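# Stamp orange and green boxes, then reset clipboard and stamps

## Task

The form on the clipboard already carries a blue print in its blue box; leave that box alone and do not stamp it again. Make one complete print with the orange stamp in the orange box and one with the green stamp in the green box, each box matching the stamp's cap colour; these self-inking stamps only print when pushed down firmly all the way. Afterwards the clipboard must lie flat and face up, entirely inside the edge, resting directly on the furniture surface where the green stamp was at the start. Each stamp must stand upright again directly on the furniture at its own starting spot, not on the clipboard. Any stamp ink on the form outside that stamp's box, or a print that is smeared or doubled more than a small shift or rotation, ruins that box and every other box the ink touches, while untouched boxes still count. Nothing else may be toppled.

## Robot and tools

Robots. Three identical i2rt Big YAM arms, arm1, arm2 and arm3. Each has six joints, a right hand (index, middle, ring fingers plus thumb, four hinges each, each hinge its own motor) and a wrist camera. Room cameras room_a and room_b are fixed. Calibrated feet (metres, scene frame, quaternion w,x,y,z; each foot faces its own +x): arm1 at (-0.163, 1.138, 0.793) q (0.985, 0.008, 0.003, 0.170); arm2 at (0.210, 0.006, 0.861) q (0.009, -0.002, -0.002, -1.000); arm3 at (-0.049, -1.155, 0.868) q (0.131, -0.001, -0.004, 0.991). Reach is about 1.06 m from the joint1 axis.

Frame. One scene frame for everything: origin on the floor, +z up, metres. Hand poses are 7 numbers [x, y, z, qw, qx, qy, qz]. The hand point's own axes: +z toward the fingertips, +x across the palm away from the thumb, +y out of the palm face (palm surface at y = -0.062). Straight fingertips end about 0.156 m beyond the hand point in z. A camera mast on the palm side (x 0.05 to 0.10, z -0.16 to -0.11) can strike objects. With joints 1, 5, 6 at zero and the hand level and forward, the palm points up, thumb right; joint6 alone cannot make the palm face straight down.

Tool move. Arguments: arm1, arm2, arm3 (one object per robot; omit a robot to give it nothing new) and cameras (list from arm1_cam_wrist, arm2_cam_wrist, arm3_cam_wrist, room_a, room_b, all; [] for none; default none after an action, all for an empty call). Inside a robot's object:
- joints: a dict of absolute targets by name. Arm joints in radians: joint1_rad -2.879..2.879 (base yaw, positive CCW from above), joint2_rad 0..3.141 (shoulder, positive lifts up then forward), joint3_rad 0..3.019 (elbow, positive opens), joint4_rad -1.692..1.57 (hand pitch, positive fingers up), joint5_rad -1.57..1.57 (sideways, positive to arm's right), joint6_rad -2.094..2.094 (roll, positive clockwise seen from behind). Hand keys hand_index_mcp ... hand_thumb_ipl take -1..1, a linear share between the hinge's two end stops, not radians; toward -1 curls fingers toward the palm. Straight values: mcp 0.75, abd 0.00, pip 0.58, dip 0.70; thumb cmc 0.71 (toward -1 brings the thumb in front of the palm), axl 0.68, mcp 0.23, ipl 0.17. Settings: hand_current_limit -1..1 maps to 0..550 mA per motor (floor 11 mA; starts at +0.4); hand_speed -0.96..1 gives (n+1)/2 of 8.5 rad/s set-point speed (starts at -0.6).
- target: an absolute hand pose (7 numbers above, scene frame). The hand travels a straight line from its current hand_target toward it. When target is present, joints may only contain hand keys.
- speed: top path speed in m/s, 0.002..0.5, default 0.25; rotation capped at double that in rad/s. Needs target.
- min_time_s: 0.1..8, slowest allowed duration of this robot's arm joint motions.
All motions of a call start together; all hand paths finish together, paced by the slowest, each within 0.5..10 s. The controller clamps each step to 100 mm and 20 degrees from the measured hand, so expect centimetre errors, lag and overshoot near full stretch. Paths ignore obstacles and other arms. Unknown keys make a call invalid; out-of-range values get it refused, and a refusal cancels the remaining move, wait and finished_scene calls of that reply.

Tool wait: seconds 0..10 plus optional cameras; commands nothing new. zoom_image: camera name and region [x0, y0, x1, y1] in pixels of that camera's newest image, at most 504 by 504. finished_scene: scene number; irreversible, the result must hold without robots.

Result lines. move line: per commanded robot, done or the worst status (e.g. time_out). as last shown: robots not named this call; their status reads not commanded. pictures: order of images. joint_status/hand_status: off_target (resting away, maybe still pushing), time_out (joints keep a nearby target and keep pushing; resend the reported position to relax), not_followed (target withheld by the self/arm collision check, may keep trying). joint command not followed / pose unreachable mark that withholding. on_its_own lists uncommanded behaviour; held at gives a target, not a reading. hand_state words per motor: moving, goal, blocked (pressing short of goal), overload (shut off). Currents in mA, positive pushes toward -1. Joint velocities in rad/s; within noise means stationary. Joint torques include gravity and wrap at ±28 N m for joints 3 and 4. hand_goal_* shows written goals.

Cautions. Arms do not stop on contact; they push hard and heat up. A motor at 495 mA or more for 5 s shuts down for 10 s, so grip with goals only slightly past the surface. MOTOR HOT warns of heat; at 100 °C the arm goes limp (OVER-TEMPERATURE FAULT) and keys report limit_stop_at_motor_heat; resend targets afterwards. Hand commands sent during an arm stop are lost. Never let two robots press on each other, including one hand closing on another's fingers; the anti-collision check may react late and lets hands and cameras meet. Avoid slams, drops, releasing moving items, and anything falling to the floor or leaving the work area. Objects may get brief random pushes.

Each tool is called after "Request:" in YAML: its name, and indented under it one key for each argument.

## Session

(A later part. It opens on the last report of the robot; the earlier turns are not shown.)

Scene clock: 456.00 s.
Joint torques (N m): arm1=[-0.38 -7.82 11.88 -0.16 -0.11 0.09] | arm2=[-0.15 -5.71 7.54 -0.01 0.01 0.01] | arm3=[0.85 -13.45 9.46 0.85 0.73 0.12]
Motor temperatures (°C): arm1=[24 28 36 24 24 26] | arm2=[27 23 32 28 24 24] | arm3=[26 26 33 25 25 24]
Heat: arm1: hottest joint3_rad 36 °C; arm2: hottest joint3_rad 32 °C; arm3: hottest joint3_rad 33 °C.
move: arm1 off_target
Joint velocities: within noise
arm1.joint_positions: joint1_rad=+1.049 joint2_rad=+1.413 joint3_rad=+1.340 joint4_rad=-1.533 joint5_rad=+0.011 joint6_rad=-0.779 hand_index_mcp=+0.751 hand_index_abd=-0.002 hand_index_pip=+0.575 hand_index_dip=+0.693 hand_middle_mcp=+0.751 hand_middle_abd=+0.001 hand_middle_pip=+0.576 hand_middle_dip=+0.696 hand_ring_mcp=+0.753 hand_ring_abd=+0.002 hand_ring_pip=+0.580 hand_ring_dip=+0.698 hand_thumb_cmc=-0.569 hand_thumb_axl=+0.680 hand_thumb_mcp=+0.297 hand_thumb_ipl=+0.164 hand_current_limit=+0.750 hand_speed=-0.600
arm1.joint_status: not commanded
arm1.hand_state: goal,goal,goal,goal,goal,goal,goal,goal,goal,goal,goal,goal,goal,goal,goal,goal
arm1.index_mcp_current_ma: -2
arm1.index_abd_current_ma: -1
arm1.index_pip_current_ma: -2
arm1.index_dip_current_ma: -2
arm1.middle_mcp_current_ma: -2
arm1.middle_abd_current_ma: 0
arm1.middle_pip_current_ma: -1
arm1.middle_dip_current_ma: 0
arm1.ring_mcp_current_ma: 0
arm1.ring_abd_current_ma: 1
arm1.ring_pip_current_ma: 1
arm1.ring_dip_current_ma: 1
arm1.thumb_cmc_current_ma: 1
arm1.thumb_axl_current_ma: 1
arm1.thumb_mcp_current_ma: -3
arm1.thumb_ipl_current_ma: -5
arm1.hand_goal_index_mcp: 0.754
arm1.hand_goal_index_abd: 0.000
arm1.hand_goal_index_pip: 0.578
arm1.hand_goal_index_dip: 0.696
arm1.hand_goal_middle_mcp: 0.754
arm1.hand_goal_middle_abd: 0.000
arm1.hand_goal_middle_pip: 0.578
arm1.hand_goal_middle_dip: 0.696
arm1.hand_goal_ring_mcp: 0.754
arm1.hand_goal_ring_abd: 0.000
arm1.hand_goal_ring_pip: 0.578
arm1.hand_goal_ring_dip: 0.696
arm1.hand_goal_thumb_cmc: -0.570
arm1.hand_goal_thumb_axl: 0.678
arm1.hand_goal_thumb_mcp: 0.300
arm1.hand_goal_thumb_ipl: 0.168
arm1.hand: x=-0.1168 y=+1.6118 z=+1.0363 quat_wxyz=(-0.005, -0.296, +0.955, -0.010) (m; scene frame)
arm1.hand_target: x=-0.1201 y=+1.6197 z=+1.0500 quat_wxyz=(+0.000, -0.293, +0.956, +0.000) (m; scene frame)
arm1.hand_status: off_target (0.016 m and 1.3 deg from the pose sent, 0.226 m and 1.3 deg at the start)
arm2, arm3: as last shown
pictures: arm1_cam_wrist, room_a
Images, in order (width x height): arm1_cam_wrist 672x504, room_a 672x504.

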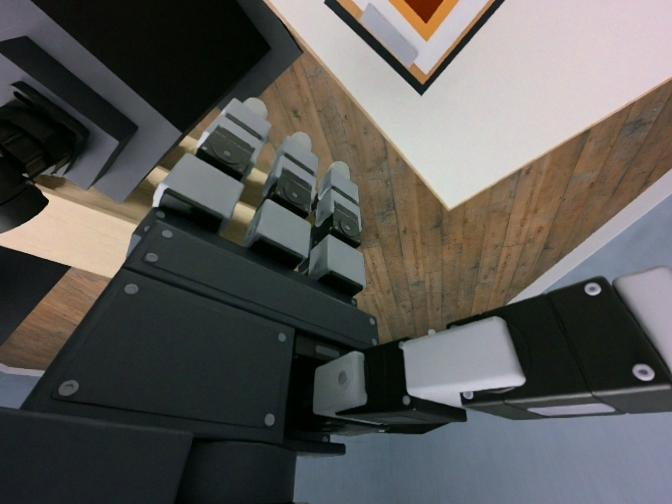

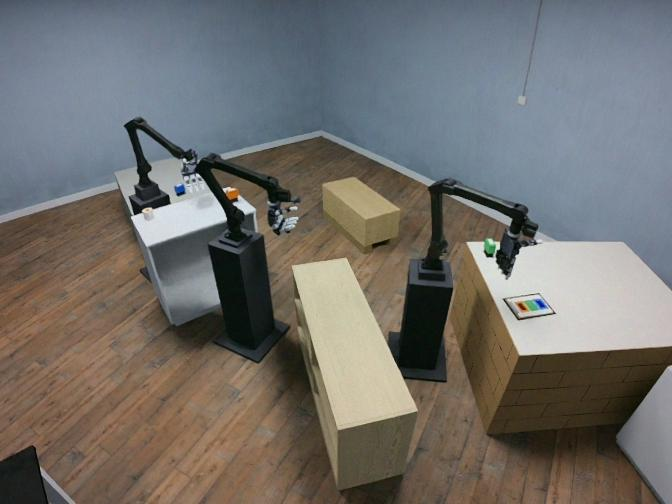

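Request:
move:
  arm1: {"joints": {"joint1_rad": 2.6, "joint2_rad": 1.6, "joint3_rad": 0.8, "joint4_rad": 0.8, "joint5_rad": 0.7, "joint6_rad": 1.571, "hand_index_mcp": -0.06, "hand_index_pip": 0.36, "hand_index_dip": 0.55, "hand_middle_mcp": -0.06, "hand_middle_pip": 0.36, "hand_middle_dip": 0.55, "hand_thumb_mcp": 0.13, "hand_thumb_ipl": 0.168, "hand_thumb_cmc": -0.57}, "min_time_s": 3}
  cameras: ["room_a", "arm1_cam_wrist"]

Scene clock: 463.40 s.
Joint torques (N m): arm1=[-1.85 -8.29 7.95 2.73 0.15 -0.19] | arm2=[-0.21 -5.71 7.53 -0.01 0.02 0.01] | arm3=[0.79 -13.45 9.46 0.85 0.73 0.12]
Motor temperatures (°C): arm1=[24 28 36 24 24 26] | arm2=[27 23 32 28 24 24] | arm3=[26 26 33 25 25 24]
Heat: arm1: hottest joint3_rad 36 °C; arm2: hottest joint3_rad 32 °C; arm3: hottest joint3_rad 33 °C.
move: arm1 done
Joint velocities: within noise
arm1.joint_positions: joint1_rad=+2.602 joint2_rad=+1.583 joint3_rad=+0.801 joint4_rad=+0.783 joint5_rad=+0.697 joint6_rad=+1.553 hand_index_mcp=-0.057 hand_index_abd=+0.001 hand_index_pip=+0.363 hand_index_dip=+0.553 hand_middle_mcp=-0.057 hand_middle_abd=+0.001 hand_middle_pip=+0.363 hand_middle_dip=+0.553 hand_ring_mcp=+0.757 hand_ring_abd=+0.002 hand_ring_pip=+0.580 hand_ring_dip=+0.698 hand_thumb_cmc=-0.563 hand_thumb_axl=+0.680 hand_thumb_mcp=+0.128 hand_thumb_ipl=+0.166 hand_current_limit=+0.750 hand_speed=-0.600
arm1.joint_status: all done
arm1.hand_state: goal,goal,goal,goal,goal,goal,goal,goal,goal,goal,goal,goal,goal,goal,goal,goal
arm1.index_mcp_current_ma: 2
arm1.index_abd_current_ma: 1
arm1.index_pip_current_ma: 2
arm1.index_dip_current_ma: 2
arm1.middle_mcp_current_ma: 2
arm1.middle_abd_current_ma: 1
arm1.middle_pip_current_ma: 2
arm1.middle_dip_current_ma: 2
arm1.ring_mcp_current_ma: 2
arm1.ring_abd_current_ma: 1
arm1.ring_pip_current_ma: 1
arm1.ring_dip_current_ma: 1
arm1.thumb_cmc_current_ma: 6
arm1.thumb_axl_current_ma: 1
arm1.thumb_mcp_current_ma: -2
arm1.thumb_ipl_current_ma: -2
arm1.hand_goal_index_mcp: -0.060
arm1.hand_goal_index_abd: 0.000
arm1.hand_goal_index_pip: 0.360
arm1.hand_goal_index_dip: 0.550
arm1.hand_goal_middle_mcp: -0.060
arm1.hand_goal_middle_abd: 0.000
arm1.hand_goal_middle_pip: 0.360
arm1.hand_goal_middle_dip: 0.550
arm1.hand_goal_ring_mcp: 0.754
arm1.hand_goal_ring_abd: 0.000
arm1.hand_goal_ring_pip: 0.578
arm1.hand_goal_ring_dip: 0.696
arm1.hand_goal_thumb_cmc: -0.570
arm1.hand_goal_thumb_axl: 0.678
arm1.hand_goal_thumb_mcp: 0.130
arm1.hand_goal_thumb_ipl: 0.168
arm1.hand: x=-0.6344 y=+1.4103 z=+1.0186 quat_wxyz=(-0.640, +0.297, +0.635, +0.315) (m; scene frame)
arm1.hand_target: x=-0.6354 y=+1.4114 z=+1.0107 quat_wxyz=(-0.641, +0.304, +0.632, +0.311) (m; scene frame)
arm1.hand_status: not commanded
arm2.joint_positions: joint1_rad=-1.260 joint2_rad=+1.098 joint3_rad=+0.756 joint4_rad=-1.210 joint5_rad=+0.007 joint6_rad=-0.017 hand_index_mcp=+0.085 hand_index_abd=-0.001 hand_index_pip=-0.365 hand_index_dip=+0.699 hand_middle_mcp=+0.086 hand_middle_abd=+0.001 hand_middle_pip=-0.365 hand_middle_dip=+0.699 hand_ring_mcp=+0.116 hand_ring_abd=-0.002 hand_ring_pip=-0.409 hand_ring_dip=+0.700 hand_thumb_cmc=-0.569 hand_thumb_axl=+0.679 hand_thumb_mcp=+0.490 hand_thumb_ipl=+0.096 hand_current_limit=+0.750 hand_speed=-0.750
arm2.joint_status: not commanded
arm2.hand_state: goal,goal,goal,goal,goal,goal,goal,goal,goal,goal,goal,goal,goal,goal,goal,goal
arm2.index_mcp_current_ma: 62
arm2.index_abd_current_ma: -2
arm2.index_pip_current_ma: 26
arm2.index_dip_current_ma: 12
arm2.middle_mcp_current_ma: 67
arm2.middle_abd_current_ma: 2
arm2.middle_pip_current_ma: 24
arm2.middle_dip_current_ma: 10
arm2.ring_mcp_current_ma: 68
arm2.ring_abd_current_ma: -6
arm2.ring_pip_current_ma: 24
arm2.ring_dip_current_ma: 13
arm2.thumb_cmc_current_ma: 3
arm2.thumb_axl_current_ma: 3
arm2.thumb_mcp_current_ma: -52
arm2.thumb_ipl_current_ma: -21
arm2.hand_goal_index_mcp: 0.070
arm2.hand_goal_index_abd: 0.000
arm2.hand_goal_index_pip: -0.372
arm2.hand_goal_index_dip: 0.696
arm2.hand_goal_middle_mcp: 0.070
arm2.hand_goal_middle_abd: 0.000
arm2.hand_goal_middle_pip: -0.372
arm2.hand_goal_middle_dip: 0.696
arm2.hand_goal_ring_mcp: 0.100
arm2.hand_goal_ring_abd: 0.000
arm2.hand_goal_ring_pip: -0.416
arm2.hand_goal_ring_dip: 0.696
arm2.hand_goal_thumb_cmc: -0.570
arm2.hand_goal_thumb_axl: 0.678
arm2.hand_goal_thumb_mcp: 0.500
arm2.hand_goal_thumb_ipl: 0.100
arm2.hand: x=+0.1163 y=+0.3541 z=+0.9844 quat_wxyz=(+0.001, +0.172, -0.985, -0.008) (m; scene frame)
arm2.hand_target: x=+0.1179 y=+0.3509 z=+0.9840 quat_wxyz=(+0.000, +0.173, -0.985, -0.005) (m; scene frame)
arm2.hand_status: not commanded
arm3.joint_positions: joint1_rad=-0.908 joint2_rad=+1.495 joint3_rad=+0.802 joint4_rad=-0.169 joint5_rad=+0.720 joint6_rad=+0.668 hand_index_mcp=+0.759 hand_index_abd=+0.000 hand_index_pip=+0.577 hand_index_dip=+0.694 hand_middle_mcp=+0.760 hand_middle_abd=+0.000 hand_middle_pip=+0.577 hand_middle_dip=+0.694 hand_ring_mcp=+0.759 hand_ring_abd=-0.001 hand_ring_pip=+0.575 hand_ring_dip=+0.694 hand_thumb_cmc=-0.569 hand_thumb_axl=+0.680 hand_thumb_mcp=+0.169 hand_thumb_ipl=+0.167 hand_current_limit=+0.400 hand_speed=-0.600
arm3.joint_status: not commanded
arm3.hand_state: goal,goal,goal,goal,goal,goal,goal,goal,goal,goal,goal,goal,goal,goal,goal,goal
arm3.index_mcp_current_ma: 11
arm3.index_abd_current_ma: 0
arm3.index_pip_current_ma: -1
arm3.index_dip_current_ma: -4
arm3.middle_mcp_current_ma: 14
arm3.middle_abd_current_ma: 0
arm3.middle_pip_current_ma: -1
arm3.middle_dip_current_ma: -4
arm3.ring_mcp_current_ma: 13
arm3.ring_abd_current_ma: -2
arm3.ring_pip_current_ma: -1
arm3.ring_dip_current_ma: -4
arm3.thumb_cmc_current_ma: 1
arm3.thumb_axl_current_ma: 5
arm3.thumb_mcp_current_ma: -2
arm3.thumb_ipl_current_ma: -2
arm3.hand_goal_index_mcp: 0.754
arm3.hand_goal_index_abd: 0.000
arm3.hand_goal_index_pip: 0.578
arm3.hand_goal_index_dip: 0.696
arm3.hand_goal_middle_mcp: 0.754
arm3.hand_goal_middle_abd: 0.000
arm3.hand_goal_middle_pip: 0.578
arm3.hand_goal_middle_dip: 0.696
arm3.hand_goal_ring_mcp: 0.754
arm3.hand_goal_ring_abd: 0.000
arm3.hand_goal_ring_pip: 0.576
arm3.hand_goal_ring_dip: 0.696
arm3.hand_goal_thumb_cmc: -0.570
arm3.hand_goal_thumb_axl: 0.678
arm3.hand_goal_thumb_mcp: 0.170
arm3.hand_goal_thumb_ipl: 0.168
arm3.hand: x=-0.0883 y=-0.6328 z=+1.0548 quat_wxyz=(+0.120, +0.238, +0.852, +0.451) (m; scene frame)
arm3.hand_target: x=-0.0900 y=-0.6350 z=+1.0500 quat_wxyz=(+0.123, +0.237, +0.855, +0.445) (m; scene frame)
arm3.hand_status: not commanded
pictures: arm1_cam_wrist, room_a
Images, in order (width x height): arm1_cam_wrist 672x504, room_a 672x504.

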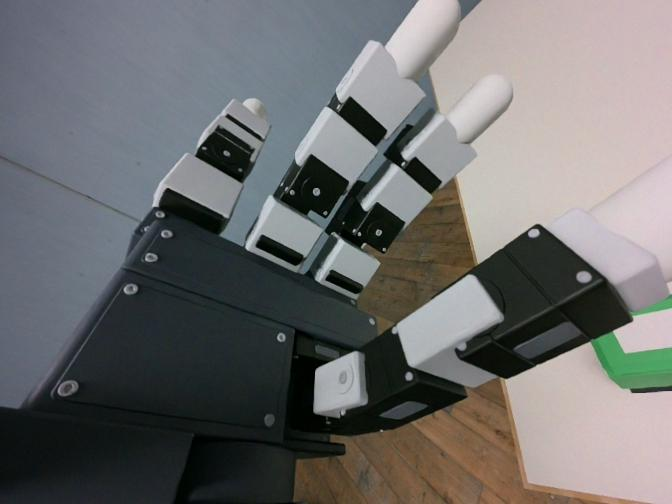

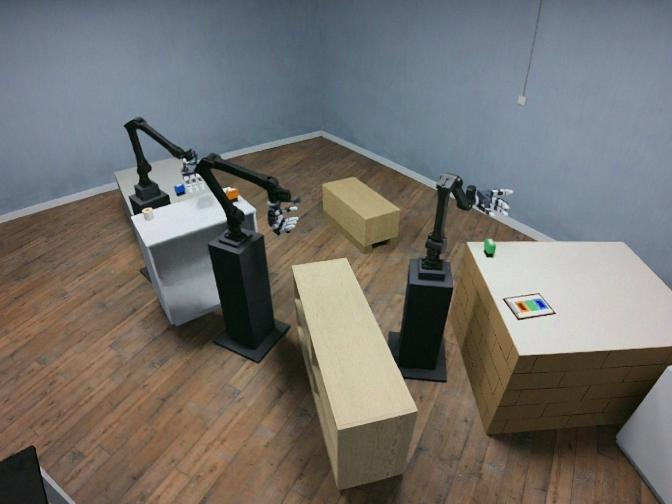

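Request:
move:
  arm1: {"target": [-0.532, 1.472, 0.97, 0.6409, -0.2988, -0.6409, -0.2988], "speed": 0.2, "joints": {"hand_speed": -0.9, "hand_current_limit": 0.4}}
  cameras: ["arm1_cam_wrist"]

Scene clock: 466.30 s.
Joint torques (N m): arm1=[-2.02 -8.7 7.01 3.02 -0.04 -0.18] | arm2=[-0.15 -5.71 7.53 0.01 0.02 0.01] | arm3=[0.85 -13.39 9.47 0.85 0.73 0.12]
Motor temperatures (°C): arm1=[24 28 36 24 24 26] | arm2=[27 23 32 28 24 24] | arm3=[26 26 33 25 25 24]
Heat: arm1: hottest joint3_rad 36 °C; arm2: hottest joint3_rad 32 °C; arm3: hottest joint3_rad 33 °C.
move: arm1 off_target
Joint velocities: within noise
arm1.joint_positions: joint1_rad=+2.372 joint2_rad=+1.526 joint3_rad=+0.537 joint4_rad=+0.939 joint5_rad=+0.444 joint6_rad=+1.564 hand_index_mcp=-0.058 hand_index_abd=+0.002 hand_index_pip=+0.362 hand_index_dip=+0.553 hand_middle_mcp=-0.058 hand_middle_abd=+0.002 hand_middle_pip=+0.363 hand_middle_dip=+0.553 hand_ring_mcp=+0.755 hand_ring_abd=+0.002 hand_ring_pip=+0.580 hand_ring_dip=+0.698 hand_thumb_cmc=-0.563 hand_thumb_axl=+0.680 hand_thumb_mcp=+0.128 hand_thumb_ipl=+0.166 hand_current_limit=+0.400 hand_speed=-0.900
arm1.joint_status: all done
arm1.hand_state: goal,goal,goal,goal,goal,goal,goal,goal,goal,goal,goal,goal,goal,goal,goal,goal
arm1.index_mcp_current_ma: 1
arm1.index_abd_current_ma: 1
arm1.index_pip_current_ma: 1
arm1.index_dip_current_ma: 2
arm1.middle_mcp_current_ma: 1
arm1.middle_abd_current_ma: 1
arm1.middle_pip_current_ma: 1
arm1.middle_dip_current_ma: 2
arm1.ring_mcp_current_ma: 1
arm1.ring_abd_current_ma: 1
arm1.ring_pip_current_ma: 1
arm1.ring_dip_current_ma: 1
arm1.thumb_cmc_current_ma: 7
arm1.thumb_axl_current_ma: 1
arm1.thumb_mcp_current_ma: -1
arm1.thumb_ipl_current_ma: -2
arm1.hand_goal_index_mcp: -0.060
arm1.hand_goal_index_abd: 0.000
arm1.hand_goal_index_pip: 0.360
arm1.hand_goal_index_dip: 0.550
arm1.hand_goal_middle_mcp: -0.060
arm1.hand_goal_middle_abd: 0.000
arm1.hand_goal_middle_pip: 0.360
arm1.hand_goal_middle_dip: 0.550
arm1.hand_goal_ring_mcp: 0.754
arm1.hand_goal_ring_abd: 0.000
arm1.hand_goal_ring_pip: 0.578
arm1.hand_goal_ring_dip: 0.696
arm1.hand_goal_thumb_cmc: -0.570
arm1.hand_goal_thumb_axl: 0.678
arm1.hand_goal_thumb_mcp: 0.130
arm1.hand_goal_thumb_ipl: 0.168
arm1.hand: x=-0.5320 y=+1.4707 z=+0.9611 quat_wxyz=(-0.627, +0.293, +0.655, +0.304) (m; scene frame)
arm1.hand_target: x=-0.5321 y=+1.4719 z=+0.9701 quat_wxyz=(-0.641, +0.299, +0.641, +0.299) (m; scene frame)
arm1.hand_status: off_target (0.009 m and 2.5 deg from the pose sent, 0.129 m and 2.0 deg at the start)
arm2, arm3: as last shown
pictures: arm1_cam_wrist
Images, in order (width x height): arm1_cam_wrist 672x504.

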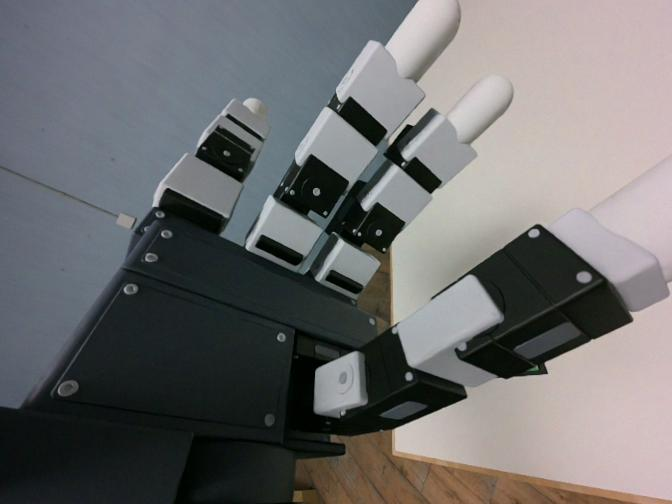

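Request:
move:
  arm1: {"target": [-0.592, 1.57, 0.97, 0.6409, -0.2988, -0.6409, -0.2988], "speed": 0.2}
  cameras: ["arm1_cam_wrist"]

Scene clock: 467.67 s.
Joint torques (N m): arm1=[-1.67 -9.52 10.33 1.94 -0.06 -0.19] | arm2=[-0.15 -5.71 7.54 -0.01 0.01 0.01] | arm3=[0.85 -13.45 9.47 0.85 0.73 0.12]
Motor temperatures (°C): arm1=[24 28 36 24 24 26] | arm2=[27 23 32 28 24 24] | arm3=[26 26 33 25 25 24]
Heat: arm1: hottest joint3_rad 36 °C; arm2: hottest joint3_rad 32 °C; arm3: hottest joint3_rad 33 °C.
move: arm1 off_target
Joint velocities: within noise
arm1.joint_positions: joint1_rad=+2.237 joint2_rad=+1.706 joint3_rad=+0.784 joint4_rad=+0.895 joint5_rad=+0.303 joint6_rad=+1.564 hand_index_mcp=-0.058 hand_index_abd=+0.002 hand_index_pip=+0.362 hand_index_dip=+0.553 hand_middle_mcp=-0.058 hand_middle_abd=+0.002 hand_middle_pip=+0.362 hand_middle_dip=+0.553 hand_ring_mcp=+0.755 hand_ring_abd=+0.002 hand_ring_pip=+0.580 hand_ring_dip=+0.698 hand_thumb_cmc=-0.563 hand_thumb_axl=+0.680 hand_thumb_mcp=+0.128 hand_thumb_ipl=+0.166 hand_current_limit=+0.400 hand_speed=-0.900
arm1.joint_status: not commanded
arm1.hand_state: goal,goal,goal,goal,goal,goal,goal,goal,goal,goal,goal,goal,goal,goal,goal,goal
arm1.index_mcp_current_ma: 1
arm1.index_abd_current_ma: 1
arm1.index_pip_current_ma: 1
arm1.index_dip_current_ma: 2
arm1.middle_mcp_current_ma: 1
arm1.middle_abd_current_ma: 1
arm1.middle_pip_current_ma: 1
arm1.middle_dip_current_ma: 2
arm1.ring_mcp_current_ma: 0
arm1.ring_abd_current_ma: 1
arm1.ring_pip_current_ma: 1
arm1.ring_dip_current_ma: 1
arm1.thumb_cmc_current_ma: 7
arm1.thumb_axl_current_ma: 1
arm1.thumb_mcp_current_ma: -1
arm1.thumb_ipl_current_ma: -2
arm1.hand_goal_index_mcp: -0.060
arm1.hand_goal_index_abd: 0.000
arm1.hand_goal_index_pip: 0.360
arm1.hand_goal_index_dip: 0.550
arm1.hand_goal_middle_mcp: -0.060
arm1.hand_goal_middle_abd: 0.000
arm1.hand_goal_middle_pip: 0.360
arm1.hand_goal_middle_dip: 0.550
arm1.hand_goal_ring_mcp: 0.754
arm1.hand_goal_ring_abd: 0.000
arm1.hand_goal_ring_pip: 0.578
arm1.hand_goal_ring_dip: 0.696
arm1.hand_goal_thumb_cmc: -0.570
arm1.hand_goal_thumb_axl: 0.678
arm1.hand_goal_thumb_mcp: 0.130
arm1.hand_goal_thumb_ipl: 0.168
arm1.hand: x=-0.5855 y=+1.5603 z=+0.9666 quat_wxyz=(-0.636, +0.292, +0.648, +0.301) (m; scene frame)
arm1.hand_target: x=-0.5916 y=+1.5696 z=+0.9701 quat_wxyz=(-0.641, +0.299, +0.641, +0.299) (m; scene frame)
arm1.hand_status: off_target (0.012 m and 1.2 deg from the pose sent, 0.116 m and 2.5 deg at the start)
arm2, arm3: as last shown
pictures: arm1_cam_wrist
Images, in order (width x height): arm1_cam_wrist 672x504.

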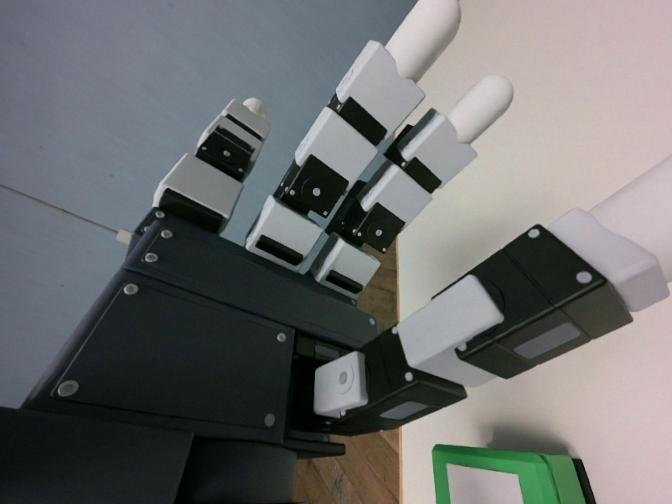

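Request:
move:
  arm1: {"target": [-0.622, 1.377, 0.87, 0.6243, -0.332, -0.6243, -0.332], "speed": 0.2}
  cameras: ["arm1_cam_wrist", "room_a"]

Request:
zoom_image:
  camera: "room_a"
  region: [470, 205, 530, 267]

Scene clock: 470.53 s.
Joint torques (N m): arm1=[-1.85 -10.05 6.11 2.51 0.23 -0.2] | arm2=[-0.15 -5.77 7.53 -0.01 0.01 0.02] | arm3=[0.79 -13.45 9.46 0.85 0.73 0.12]
Motor temperatures (°C): arm1=[24 28 36 24 24 26] | arm2=[27 23 32 28 24 24] | arm3=[26 26 33 25 25 24]
Heat: arm1: hottest joint3_rad 36 °C; arm2: hottest joint3_rad 32 °C; arm3: hottest joint3_rad 33 °C.
move: arm1 done
Joint velocities: within noise
arm1.joint_positions: joint1_rad=+2.689 joint2_rad=+1.945 joint3_rad=+0.729 joint4_rad=+1.171 joint5_rad=+0.862 joint6_rad=+1.577 hand_index_mcp=-0.059 hand_index_abd=+0.002 hand_index_pip=+0.362 hand_index_dip=+0.553 hand_middle_mcp=-0.059 hand_middle_abd=+0.002 hand_middle_pip=+0.362 hand_middle_dip=+0.553 hand_ring_mcp=+0.754 hand_ring_abd=+0.002 hand_ring_pip=+0.580 hand_ring_dip=+0.698 hand_thumb_cmc=-0.563 hand_thumb_axl=+0.680 hand_thumb_mcp=+0.128 hand_thumb_ipl=+0.166 hand_current_limit=+0.400 hand_speed=-0.900
arm1.joint_status: not commanded
arm1.hand_state: goal,goal,goal,goal,goal,goal,goal,goal,goal,goal,goal,goal,goal,goal,goal,goal
arm1.index_mcp_current_ma: 0
arm1.index_abd_current_ma: 1
arm1.index_pip_current_ma: 1
arm1.index_dip_current_ma: 2
arm1.middle_mcp_current_ma: 0
arm1.middle_abd_current_ma: 1
arm1.middle_pip_current_ma: 1
arm1.middle_dip_current_ma: 2
arm1.ring_mcp_current_ma: 0
arm1.ring_abd_current_ma: 1
arm1.ring_pip_current_ma: 1
arm1.ring_dip_current_ma: 1
arm1.thumb_cmc_current_ma: 7
arm1.thumb_axl_current_ma: 1
arm1.thumb_mcp_current_ma: -1
arm1.thumb_ipl_current_ma: -2
arm1.hand_goal_index_mcp: -0.060
arm1.hand_goal_index_abd: 0.000
arm1.hand_goal_index_pip: 0.360
arm1.hand_goal_index_dip: 0.550
arm1.hand_goal_middle_mcp: -0.060
arm1.hand_goal_middle_abd: 0.000
arm1.hand_goal_middle_pip: 0.360
arm1.hand_goal_middle_dip: 0.550
arm1.hand_goal_ring_mcp: 0.754
arm1.hand_goal_ring_abd: 0.000
arm1.hand_goal_ring_pip: 0.578
arm1.hand_goal_ring_dip: 0.696
arm1.hand_goal_thumb_cmc: -0.570
arm1.hand_goal_thumb_axl: 0.678
arm1.hand_goal_thumb_mcp: 0.130
arm1.hand_goal_thumb_ipl: 0.168
arm1.hand: x=-0.6168 y=+1.3759 z=+0.8709 quat_wxyz=(-0.616, +0.323, +0.634, +0.338) (m; scene frame)
arm1.hand_target: x=-0.6219 y=+1.3769 z=+0.8700 quat_wxyz=(-0.624, +0.332, +0.624, +0.332) (m; scene frame)
arm1.hand_status: done (0.005 m and 1.9 deg from the pose sent, 0.210 m and 6.5 deg at the start)
arm2, arm3: as last shown
pictures: arm1_cam_wrist, room_a
Images, in order (width x height): arm1_cam_wrist 672x504, room_a 672x504.

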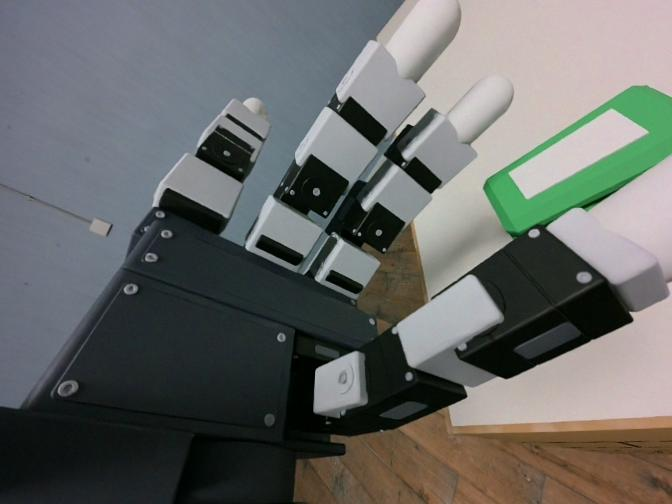

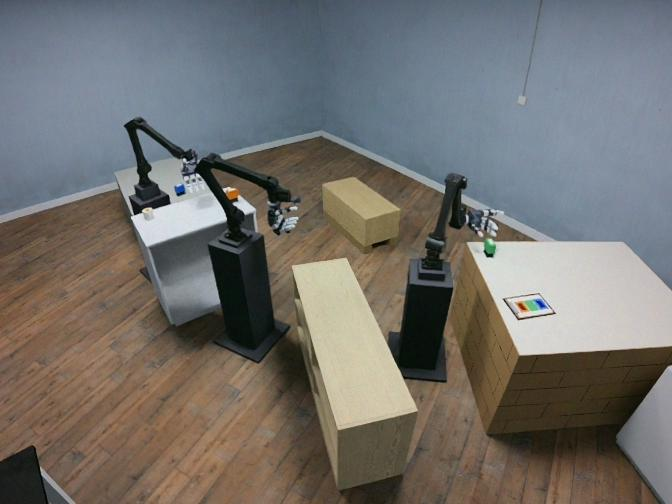

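Scaled by 8.129 from the camera's 672x504 image, which has a finer 960x720 frame.

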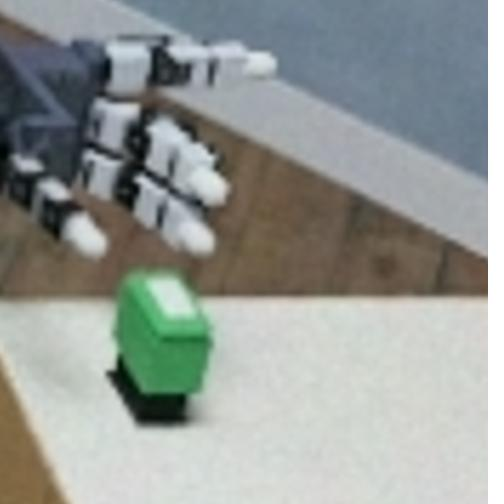

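Request:
move:
  arm1: {"target": [-0.638, 1.418, 0.85, 0.6243, -0.332, -0.6243, -0.332], "speed": 0.1}
  cameras: ["arm1_cam_wrist", "room_a"]

Request:
zoom_image:
  camera: "room_a"
  region: [470, 205, 530, 267]

Scene clock: 473.07 s.
Joint torques (N m): arm1=[-2.2 -10.46 6.97 2.63 0.02 -0.22] | arm2=[-0.21 -5.71 7.53 0.02 0.02 0.01] | arm3=[0.79 -13.39 9.47 0.85 0.74 0.11]
Motor temperatures (°C): arm1=[24 28 36 24 24 26] | arm2=[27 23 32 28 24 24] | arm3=[26 26 33 25 25 24]
Heat: arm1: hottest joint3_rad 36 °C; arm2: hottest joint3_rad 32 °C; arm3: hottest joint3_rad 33 °C.
move: arm1 done
Joint velocities: within noise
arm1.joint_positions: joint1_rad=+2.610 joint2_rad=+2.027 joint3_rad=+0.790 joint4_rad=+1.188 joint5_rad=+0.783 joint6_rad=+1.577 hand_index_mcp=-0.059 hand_index_abd=+0.002 hand_index_pip=+0.362 hand_index_dip=+0.553 hand_middle_mcp=-0.059 hand_middle_abd=+0.002 hand_middle_pip=+0.362 hand_middle_dip=+0.553 hand_ring_mcp=+0.754 hand_ring_abd=+0.002 hand_ring_pip=+0.580 hand_ring_dip=+0.698 hand_thumb_cmc=-0.563 hand_thumb_axl=+0.680 hand_thumb_mcp=+0.128 hand_thumb_ipl=+0.166 hand_current_limit=+0.400 hand_speed=-0.900
arm1.joint_status: not commanded
arm1.hand_state: goal,goal,goal,goal,goal,goal,goal,goal,goal,goal,goal,goal,goal,goal,goal,goal
arm1.index_mcp_current_ma: 0
arm1.index_abd_current_ma: 1
arm1.index_pip_current_ma: 1
arm1.index_dip_current_ma: 2
arm1.middle_mcp_current_ma: 0
arm1.middle_abd_current_ma: 1
arm1.middle_pip_current_ma: 1
arm1.middle_dip_current_ma: 2
arm1.ring_mcp_current_ma: 0
arm1.ring_abd_current_ma: 1
arm1.ring_pip_current_ma: 1
arm1.ring_dip_current_ma: 1
arm1.thumb_cmc_current_ma: 7
arm1.thumb_axl_current_ma: 1
arm1.thumb_mcp_current_ma: -1
arm1.thumb_ipl_current_ma: -2
arm1.hand_goal_index_mcp: -0.060
arm1.hand_goal_index_abd: 0.000
arm1.hand_goal_index_pip: 0.360
arm1.hand_goal_index_dip: 0.550
arm1.hand_goal_middle_mcp: -0.060
arm1.hand_goal_middle_abd: 0.000
arm1.hand_goal_middle_pip: 0.360
arm1.hand_goal_middle_dip: 0.550
arm1.hand_goal_ring_mcp: 0.754
arm1.hand_goal_ring_abd: 0.000
arm1.hand_goal_ring_pip: 0.578
arm1.hand_goal_ring_dip: 0.696
arm1.hand_goal_thumb_cmc: -0.570
arm1.hand_goal_thumb_axl: 0.678
arm1.hand_goal_thumb_mcp: 0.130
arm1.hand_goal_thumb_ipl: 0.168
arm1.hand: x=-0.6302 y=+1.4133 z=+0.8504 quat_wxyz=(-0.614, +0.324, +0.636, +0.337) (m; scene frame)
arm1.hand_target: x=-0.6378 y=+1.4180 z=+0.8501 quat_wxyz=(-0.624, +0.332, +0.625, +0.332) (m; scene frame)
arm1.hand_status: done (0.009 m and 2.0 deg from the pose sent, 0.051 m and 1.9 deg at the start)
arm2, arm3: as last shown
pictures: arm1_cam_wrist, room_a
Images, in order (width x height): arm1_cam_wrist 672x504, room_a 672x504.

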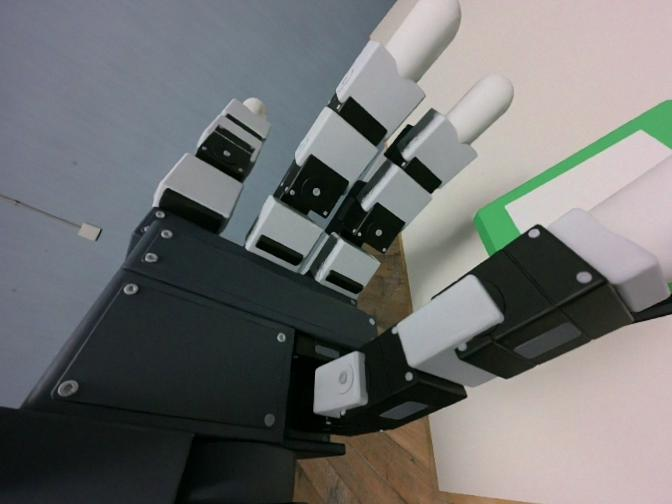

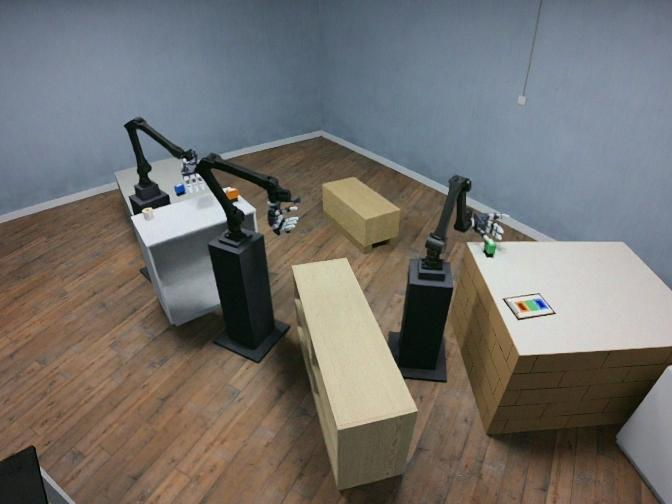

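Scaled by 8.129 from the camera's 672x504 image, which has a finer 960x720 frame.

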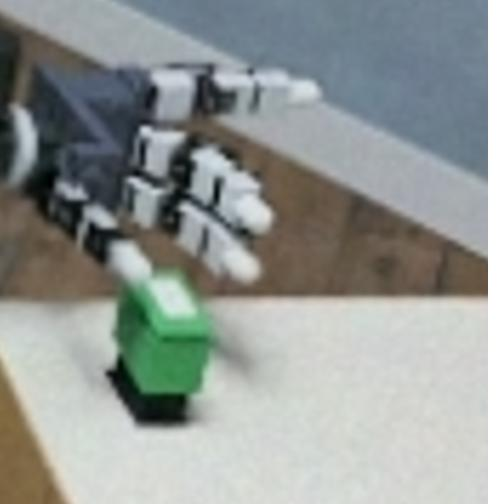

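Request:
move:
  arm1: {"target": [-0.633, 1.41, 0.795, 0.6243, -0.332, -0.6243, -0.332], "speed": 0.08}
  cameras: ["arm1_cam_wrist", "room_a"]

Request:
zoom_image:
  camera: "room_a"
  region: [470, 205, 530, 267]

Scene clock: 474.80 s.
Joint torques (N m): arm1=[-0.79 -11.05 5.3 2.63 0.23 -0.21] | arm2=[-0.21 -5.71 7.53 -0.01 0.02 0.01] | arm3=[0.79 -13.39 9.47 0.84 0.73 0.12]
Motor temperatures (°C): arm1=[24 28 36 24 24 26] | arm2=[27 23 32 28 24 24] | arm3=[26 26 33 25 25 24]
Heat: arm1: hottest joint3_rad 36 °C; arm2: hottest joint3_rad 32 °C; arm3: hottest joint3_rad 33 °C.
move: arm1 done
Joint velocities: within noise
arm1.joint_positions: joint1_rad=+2.610 joint2_rad=+2.185 joint3_rad=+0.811 joint4_rad=+1.329 joint5_rad=+0.794 joint6_rad=+1.577 hand_index_mcp=-0.059 hand_index_abd=+0.002 hand_index_pip=+0.362 hand_index_dip=+0.553 hand_middle_mcp=-0.059 hand_middle_abd=+0.002 hand_middle_pip=+0.362 hand_middle_dip=+0.553 hand_ring_mcp=+0.754 hand_ring_abd=+0.002 hand_ring_pip=+0.580 hand_ring_dip=+0.698 hand_thumb_cmc=-0.563 hand_thumb_axl=+0.680 hand_thumb_mcp=+0.128 hand_thumb_ipl=+0.166 hand_current_limit=+0.400 hand_speed=-0.900
arm1.joint_status: not commanded
arm1.hand_state: goal,goal,goal,goal,goal,goal,goal,goal,goal,goal,goal,goal,goal,goal,goal,goal
arm1.index_mcp_current_ma: 0
arm1.index_abd_current_ma: 1
arm1.index_pip_current_ma: 1
arm1.index_dip_current_ma: 2
arm1.middle_mcp_current_ma: 0
arm1.middle_abd_current_ma: 1
arm1.middle_pip_current_ma: 1
arm1.middle_dip_current_ma: 2
arm1.ring_mcp_current_ma: 0
arm1.ring_abd_current_ma: 1
arm1.ring_pip_current_ma: 1
arm1.ring_dip_current_ma: 1
arm1.thumb_cmc_current_ma: 7
arm1.thumb_axl_current_ma: 1
arm1.thumb_mcp_current_ma: -1
arm1.thumb_ipl_current_ma: -2
arm1.hand_goal_index_mcp: -0.060
arm1.hand_goal_index_abd: 0.000
arm1.hand_goal_index_pip: 0.360
arm1.hand_goal_index_dip: 0.550
arm1.hand_goal_middle_mcp: -0.060
arm1.hand_goal_middle_abd: 0.000
arm1.hand_goal_middle_pip: 0.360
arm1.hand_goal_middle_dip: 0.550
arm1.hand_goal_ring_mcp: 0.754
arm1.hand_goal_ring_abd: 0.000
arm1.hand_goal_ring_pip: 0.578
arm1.hand_goal_ring_dip: 0.696
arm1.hand_goal_thumb_cmc: -0.570
arm1.hand_goal_thumb_axl: 0.678
arm1.hand_goal_thumb_mcp: 0.130
arm1.hand_goal_thumb_ipl: 0.168
arm1.hand: x=-0.6241 y=+1.4135 z=+0.7975 quat_wxyz=(-0.614, +0.328, +0.632, +0.340) (m; scene frame)
arm1.hand_target: x=-0.6327 y=+1.4100 z=+0.7951 quat_wxyz=(-0.624, +0.332, +0.624, +0.332) (m; scene frame)
arm1.hand_status: done (0.010 m and 1.8 deg from the pose sent, 0.056 m and 2.0 deg at the start)
arm2, arm3: as last shown
pictures: arm1_cam_wrist, room_a
Images, in order (width x height): arm1_cam_wrist 672x504, room_a 672x504.

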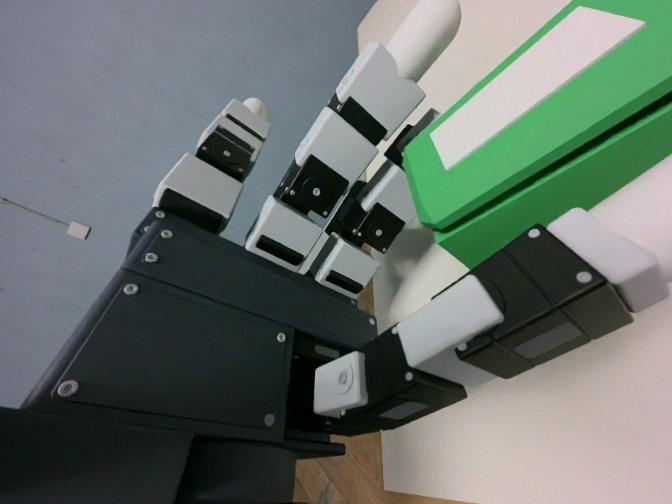

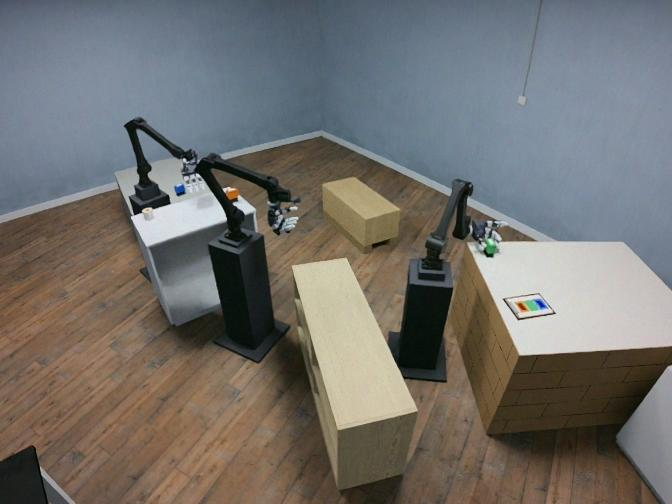

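Scaled by 8.129 from the camera's 672x504 image, which has a finer 960x720 frame.

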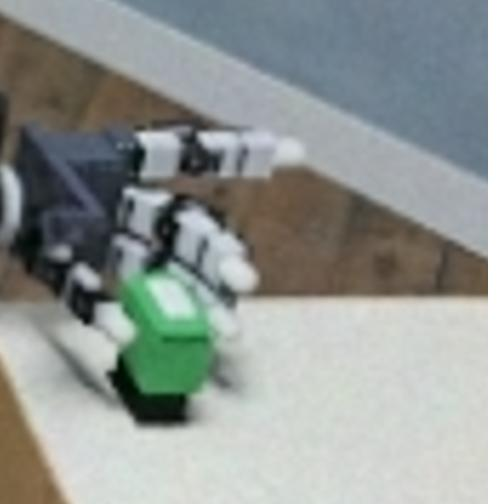

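Request:
move:
  arm1: {"target": [-0.64, 1.405, 0.745, 0.6243, -0.332, -0.6243, -0.332], "speed": 0.06}
  cameras: ["arm1_cam_wrist", "room_a"]

Request:
zoom_image:
  camera: "room_a"
  region: [470, 205, 530, 267]

Scene clock: 476.43 s.
Joint torques (N m): arm1=[-0.5 -11.4 4.37 2.58 0.22 -0.21] | arm2=[-0.21 -5.71 7.54 0.01 0.01 0.01] | arm3=[0.91 -13.45 9.47 0.84 0.74 0.12]
Motor temperatures (°C): arm1=[24 28 36 24 24 26] | arm2=[27 23 32 28 24 24] | arm3=[26 26 33 25 25 24]
Heat: arm1: hottest joint3_rad 36 °C; arm2: hottest joint3_rad 32 °C; arm3: hottest joint3_rad 33 °C.
move: arm1 off_target
Joint velocities: within noise
arm1.joint_positions: joint1_rad=+2.621 joint2_rad=+2.333 joint3_rad=+0.882 joint4_rad=+1.412 joint5_rad=+0.809 joint6_rad=+1.577 hand_index_mcp=-0.059 hand_index_abd=+0.002 hand_index_pip=+0.362 hand_index_dip=+0.553 hand_middle_mcp=-0.059 hand_middle_abd=+0.002 hand_middle_pip=+0.362 hand_middle_dip=+0.553 hand_ring_mcp=+0.754 hand_ring_abd=+0.002 hand_ring_pip=+0.580 hand_ring_dip=+0.698 hand_thumb_cmc=-0.563 hand_thumb_axl=+0.680 hand_thumb_mcp=+0.128 hand_thumb_ipl=+0.166 hand_current_limit=+0.400 hand_speed=-0.900
arm1.joint_status: not commanded
arm1.hand_state: goal,goal,goal,goal,goal,goal,goal,goal,goal,goal,goal,goal,goal,goal,goal,goal
arm1.index_mcp_current_ma: 0
arm1.index_abd_current_ma: 1
arm1.index_pip_current_ma: 1
arm1.index_dip_current_ma: 2
arm1.middle_mcp_current_ma: 0
arm1.middle_abd_current_ma: 1
arm1.middle_pip_current_ma: 1
arm1.middle_dip_current_ma: 2
arm1.ring_mcp_current_ma: 0
arm1.ring_abd_current_ma: 1
arm1.ring_pip_current_ma: 1
arm1.ring_dip_current_ma: 1
arm1.thumb_cmc_current_ma: 7
arm1.thumb_axl_current_ma: 1
arm1.thumb_mcp_current_ma: -1
arm1.thumb_ipl_current_ma: -2
arm1.hand_goal_index_mcp: -0.060
arm1.hand_goal_index_abd: 0.000
arm1.hand_goal_index_pip: 0.360
arm1.hand_goal_index_dip: 0.550
arm1.hand_goal_middle_mcp: -0.060
arm1.hand_goal_middle_abd: 0.000
arm1.hand_goal_middle_pip: 0.360
arm1.hand_goal_middle_dip: 0.550
arm1.hand_goal_ring_mcp: 0.754
arm1.hand_goal_ring_abd: 0.000
arm1.hand_goal_ring_pip: 0.578
arm1.hand_goal_ring_dip: 0.696
arm1.hand_goal_thumb_cmc: -0.570
arm1.hand_goal_thumb_axl: 0.678
arm1.hand_goal_thumb_mcp: 0.130
arm1.hand_goal_thumb_ipl: 0.168
arm1.hand: x=-0.6326 y=+1.4105 z=+0.7502 quat_wxyz=(-0.615, +0.329, +0.630, +0.341) (m; scene frame)
arm1.hand_target: x=-0.6398 y=+1.4049 z=+0.7451 quat_wxyz=(-0.624, +0.332, +0.625, +0.332) (m; scene frame)
arm1.hand_status: off_target (0.011 m and 1.6 deg from the pose sent, 0.055 m and 1.8 deg at the start)
arm2, arm3: as last shown
pictures: arm1_cam_wrist, room_a
Images, in order (width x height): arm1_cam_wrist 672x504, room_a 672x504.

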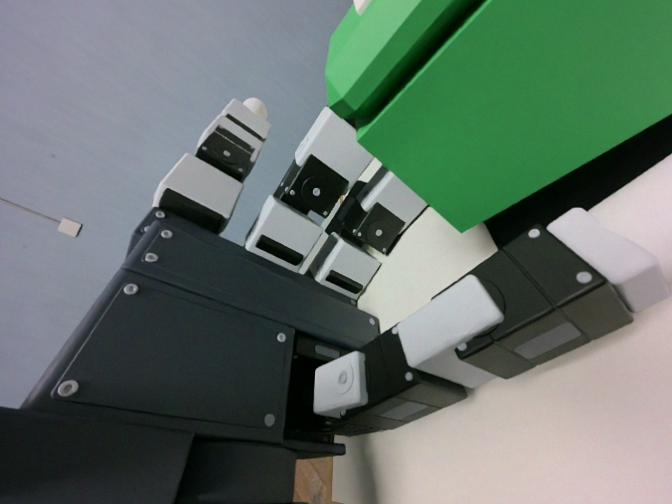

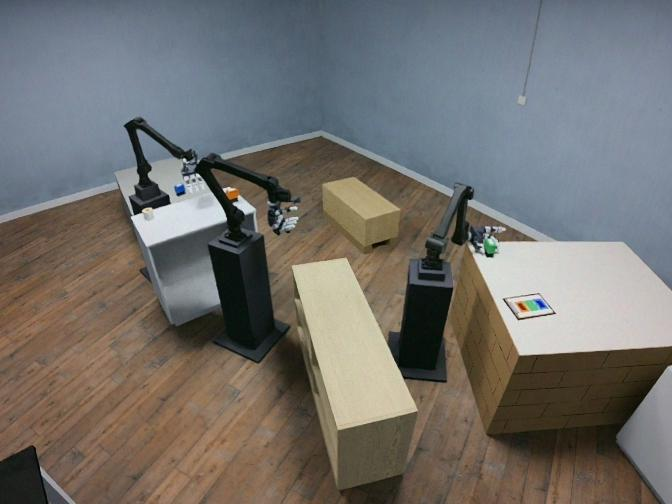

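Scaled by 8.129 from the camera's 672x504 image, which has a finer 960x720 frame.

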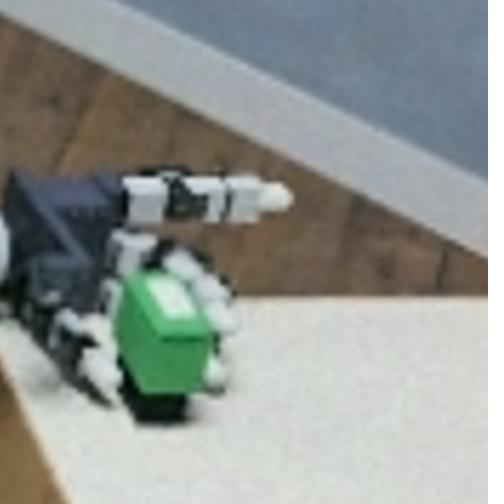

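Request:
move:
  arm1: {"target": [-0.64, 1.405, 0.773, 0.6243, -0.332, -0.6243, -0.332], "speed": 0.06}
  cameras: ["room_a"]

Request:
zoom_image:
  camera: "room_a"
  region: [470, 205, 530, 267]

Scene clock: 477.70 s.
Joint torques (N m): arm1=[-0.67 -13.74 2.85 1.5 0.17 -0.21] | arm2=[-0.15 -5.77 7.56 -0.01 0.01 0.01] | arm3=[0.79 -13.33 9.46 0.84 0.73 0.12]
Motor temperatures (°C): arm1=[24 28 36 24 24 26] | arm2=[27 23 32 28 24 24] | arm3=[26 26 33 25 25 24]
Heat: arm1: hottest joint3_rad 36 °C; arm2: hottest joint3_rad 32 °C; arm3: hottest joint3_rad 33 °C.
move: arm1 done
Joint velocities: within noise
arm1.joint_positions: joint1_rad=+2.621 joint2_rad=+2.282 joint3_rad=+0.873 joint4_rad=+1.385 joint5_rad=+0.809 joint6_rad=+1.577 hand_index_mcp=-0.059 hand_index_abd=+0.002 hand_index_pip=+0.362 hand_index_dip=+0.553 hand_middle_mcp=-0.059 hand_middle_abd=+0.002 hand_middle_pip=+0.362 hand_middle_dip=+0.553 hand_ring_mcp=+0.754 hand_ring_abd=+0.002 hand_ring_pip=+0.580 hand_ring_dip=+0.698 hand_thumb_cmc=-0.563 hand_thumb_axl=+0.680 hand_thumb_mcp=+0.128 hand_thumb_ipl=+0.166 hand_current_limit=+0.400 hand_speed=-0.900
arm1.joint_status: not commanded
arm1.hand_state: goal,goal,goal,goal,goal,goal,goal,goal,goal,goal,goal,goal,goal,goal,goal,goal
arm1.index_mcp_current_ma: 0
arm1.index_abd_current_ma: 1
arm1.index_pip_current_ma: 1
arm1.index_dip_current_ma: 2
arm1.middle_mcp_current_ma: 0
arm1.middle_abd_current_ma: 1
arm1.middle_pip_current_ma: 1
arm1.middle_dip_current_ma: 2
arm1.ring_mcp_current_ma: 0
arm1.ring_abd_current_ma: 1
arm1.ring_pip_current_ma: 1
arm1.ring_dip_current_ma: 1
arm1.thumb_cmc_current_ma: 7
arm1.thumb_axl_current_ma: 1
arm1.thumb_mcp_current_ma: -1
arm1.thumb_ipl_current_ma: -2
arm1.hand_goal_index_mcp: -0.060
arm1.hand_goal_index_abd: 0.000
arm1.hand_goal_index_pip: 0.360
arm1.hand_goal_index_dip: 0.550
arm1.hand_goal_middle_mcp: -0.060
arm1.hand_goal_middle_abd: 0.000
arm1.hand_goal_middle_pip: 0.360
arm1.hand_goal_middle_dip: 0.550
arm1.hand_goal_ring_mcp: 0.754
arm1.hand_goal_ring_abd: 0.000
arm1.hand_goal_ring_pip: 0.578
arm1.hand_goal_ring_dip: 0.696
arm1.hand_goal_thumb_cmc: -0.570
arm1.hand_goal_thumb_axl: 0.678
arm1.hand_goal_thumb_mcp: 0.130
arm1.hand_goal_thumb_ipl: 0.168
arm1.hand: x=-0.6366 y=+1.4109 z=+0.7699 quat_wxyz=(-0.620, +0.331, +0.625, +0.339) (m; scene frame)
arm1.hand_target: x=-0.6399 y=+1.4050 z=+0.7729 quat_wxyz=(-0.624, +0.332, +0.624, +0.332) (m; scene frame)
arm1.hand_status: done (0.007 m and 0.9 deg from the pose sent, 0.025 m and 1.6 deg at the start)
arm2, arm3: as last shown
pictures: room_a
Images, in order (width x height): room_a 672x504.

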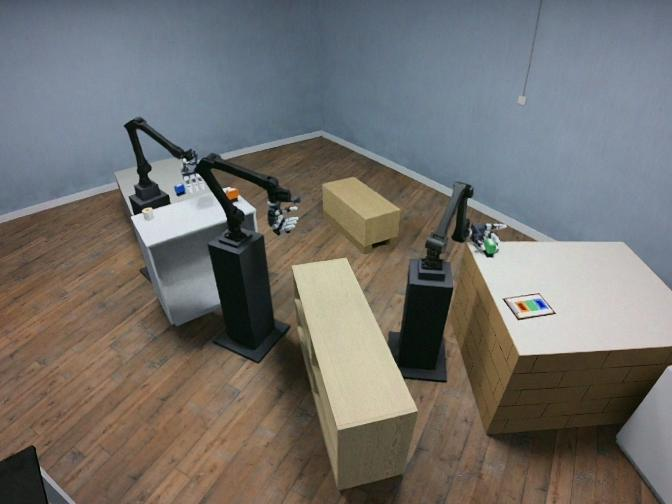

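Scaled by 8.129 from the camera's 672x504 image, which has a finer 960x720 frame.

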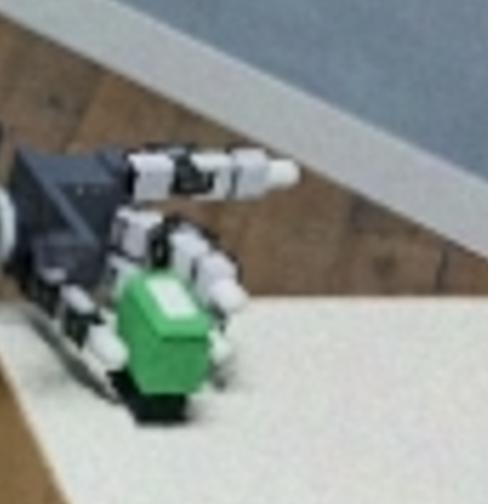

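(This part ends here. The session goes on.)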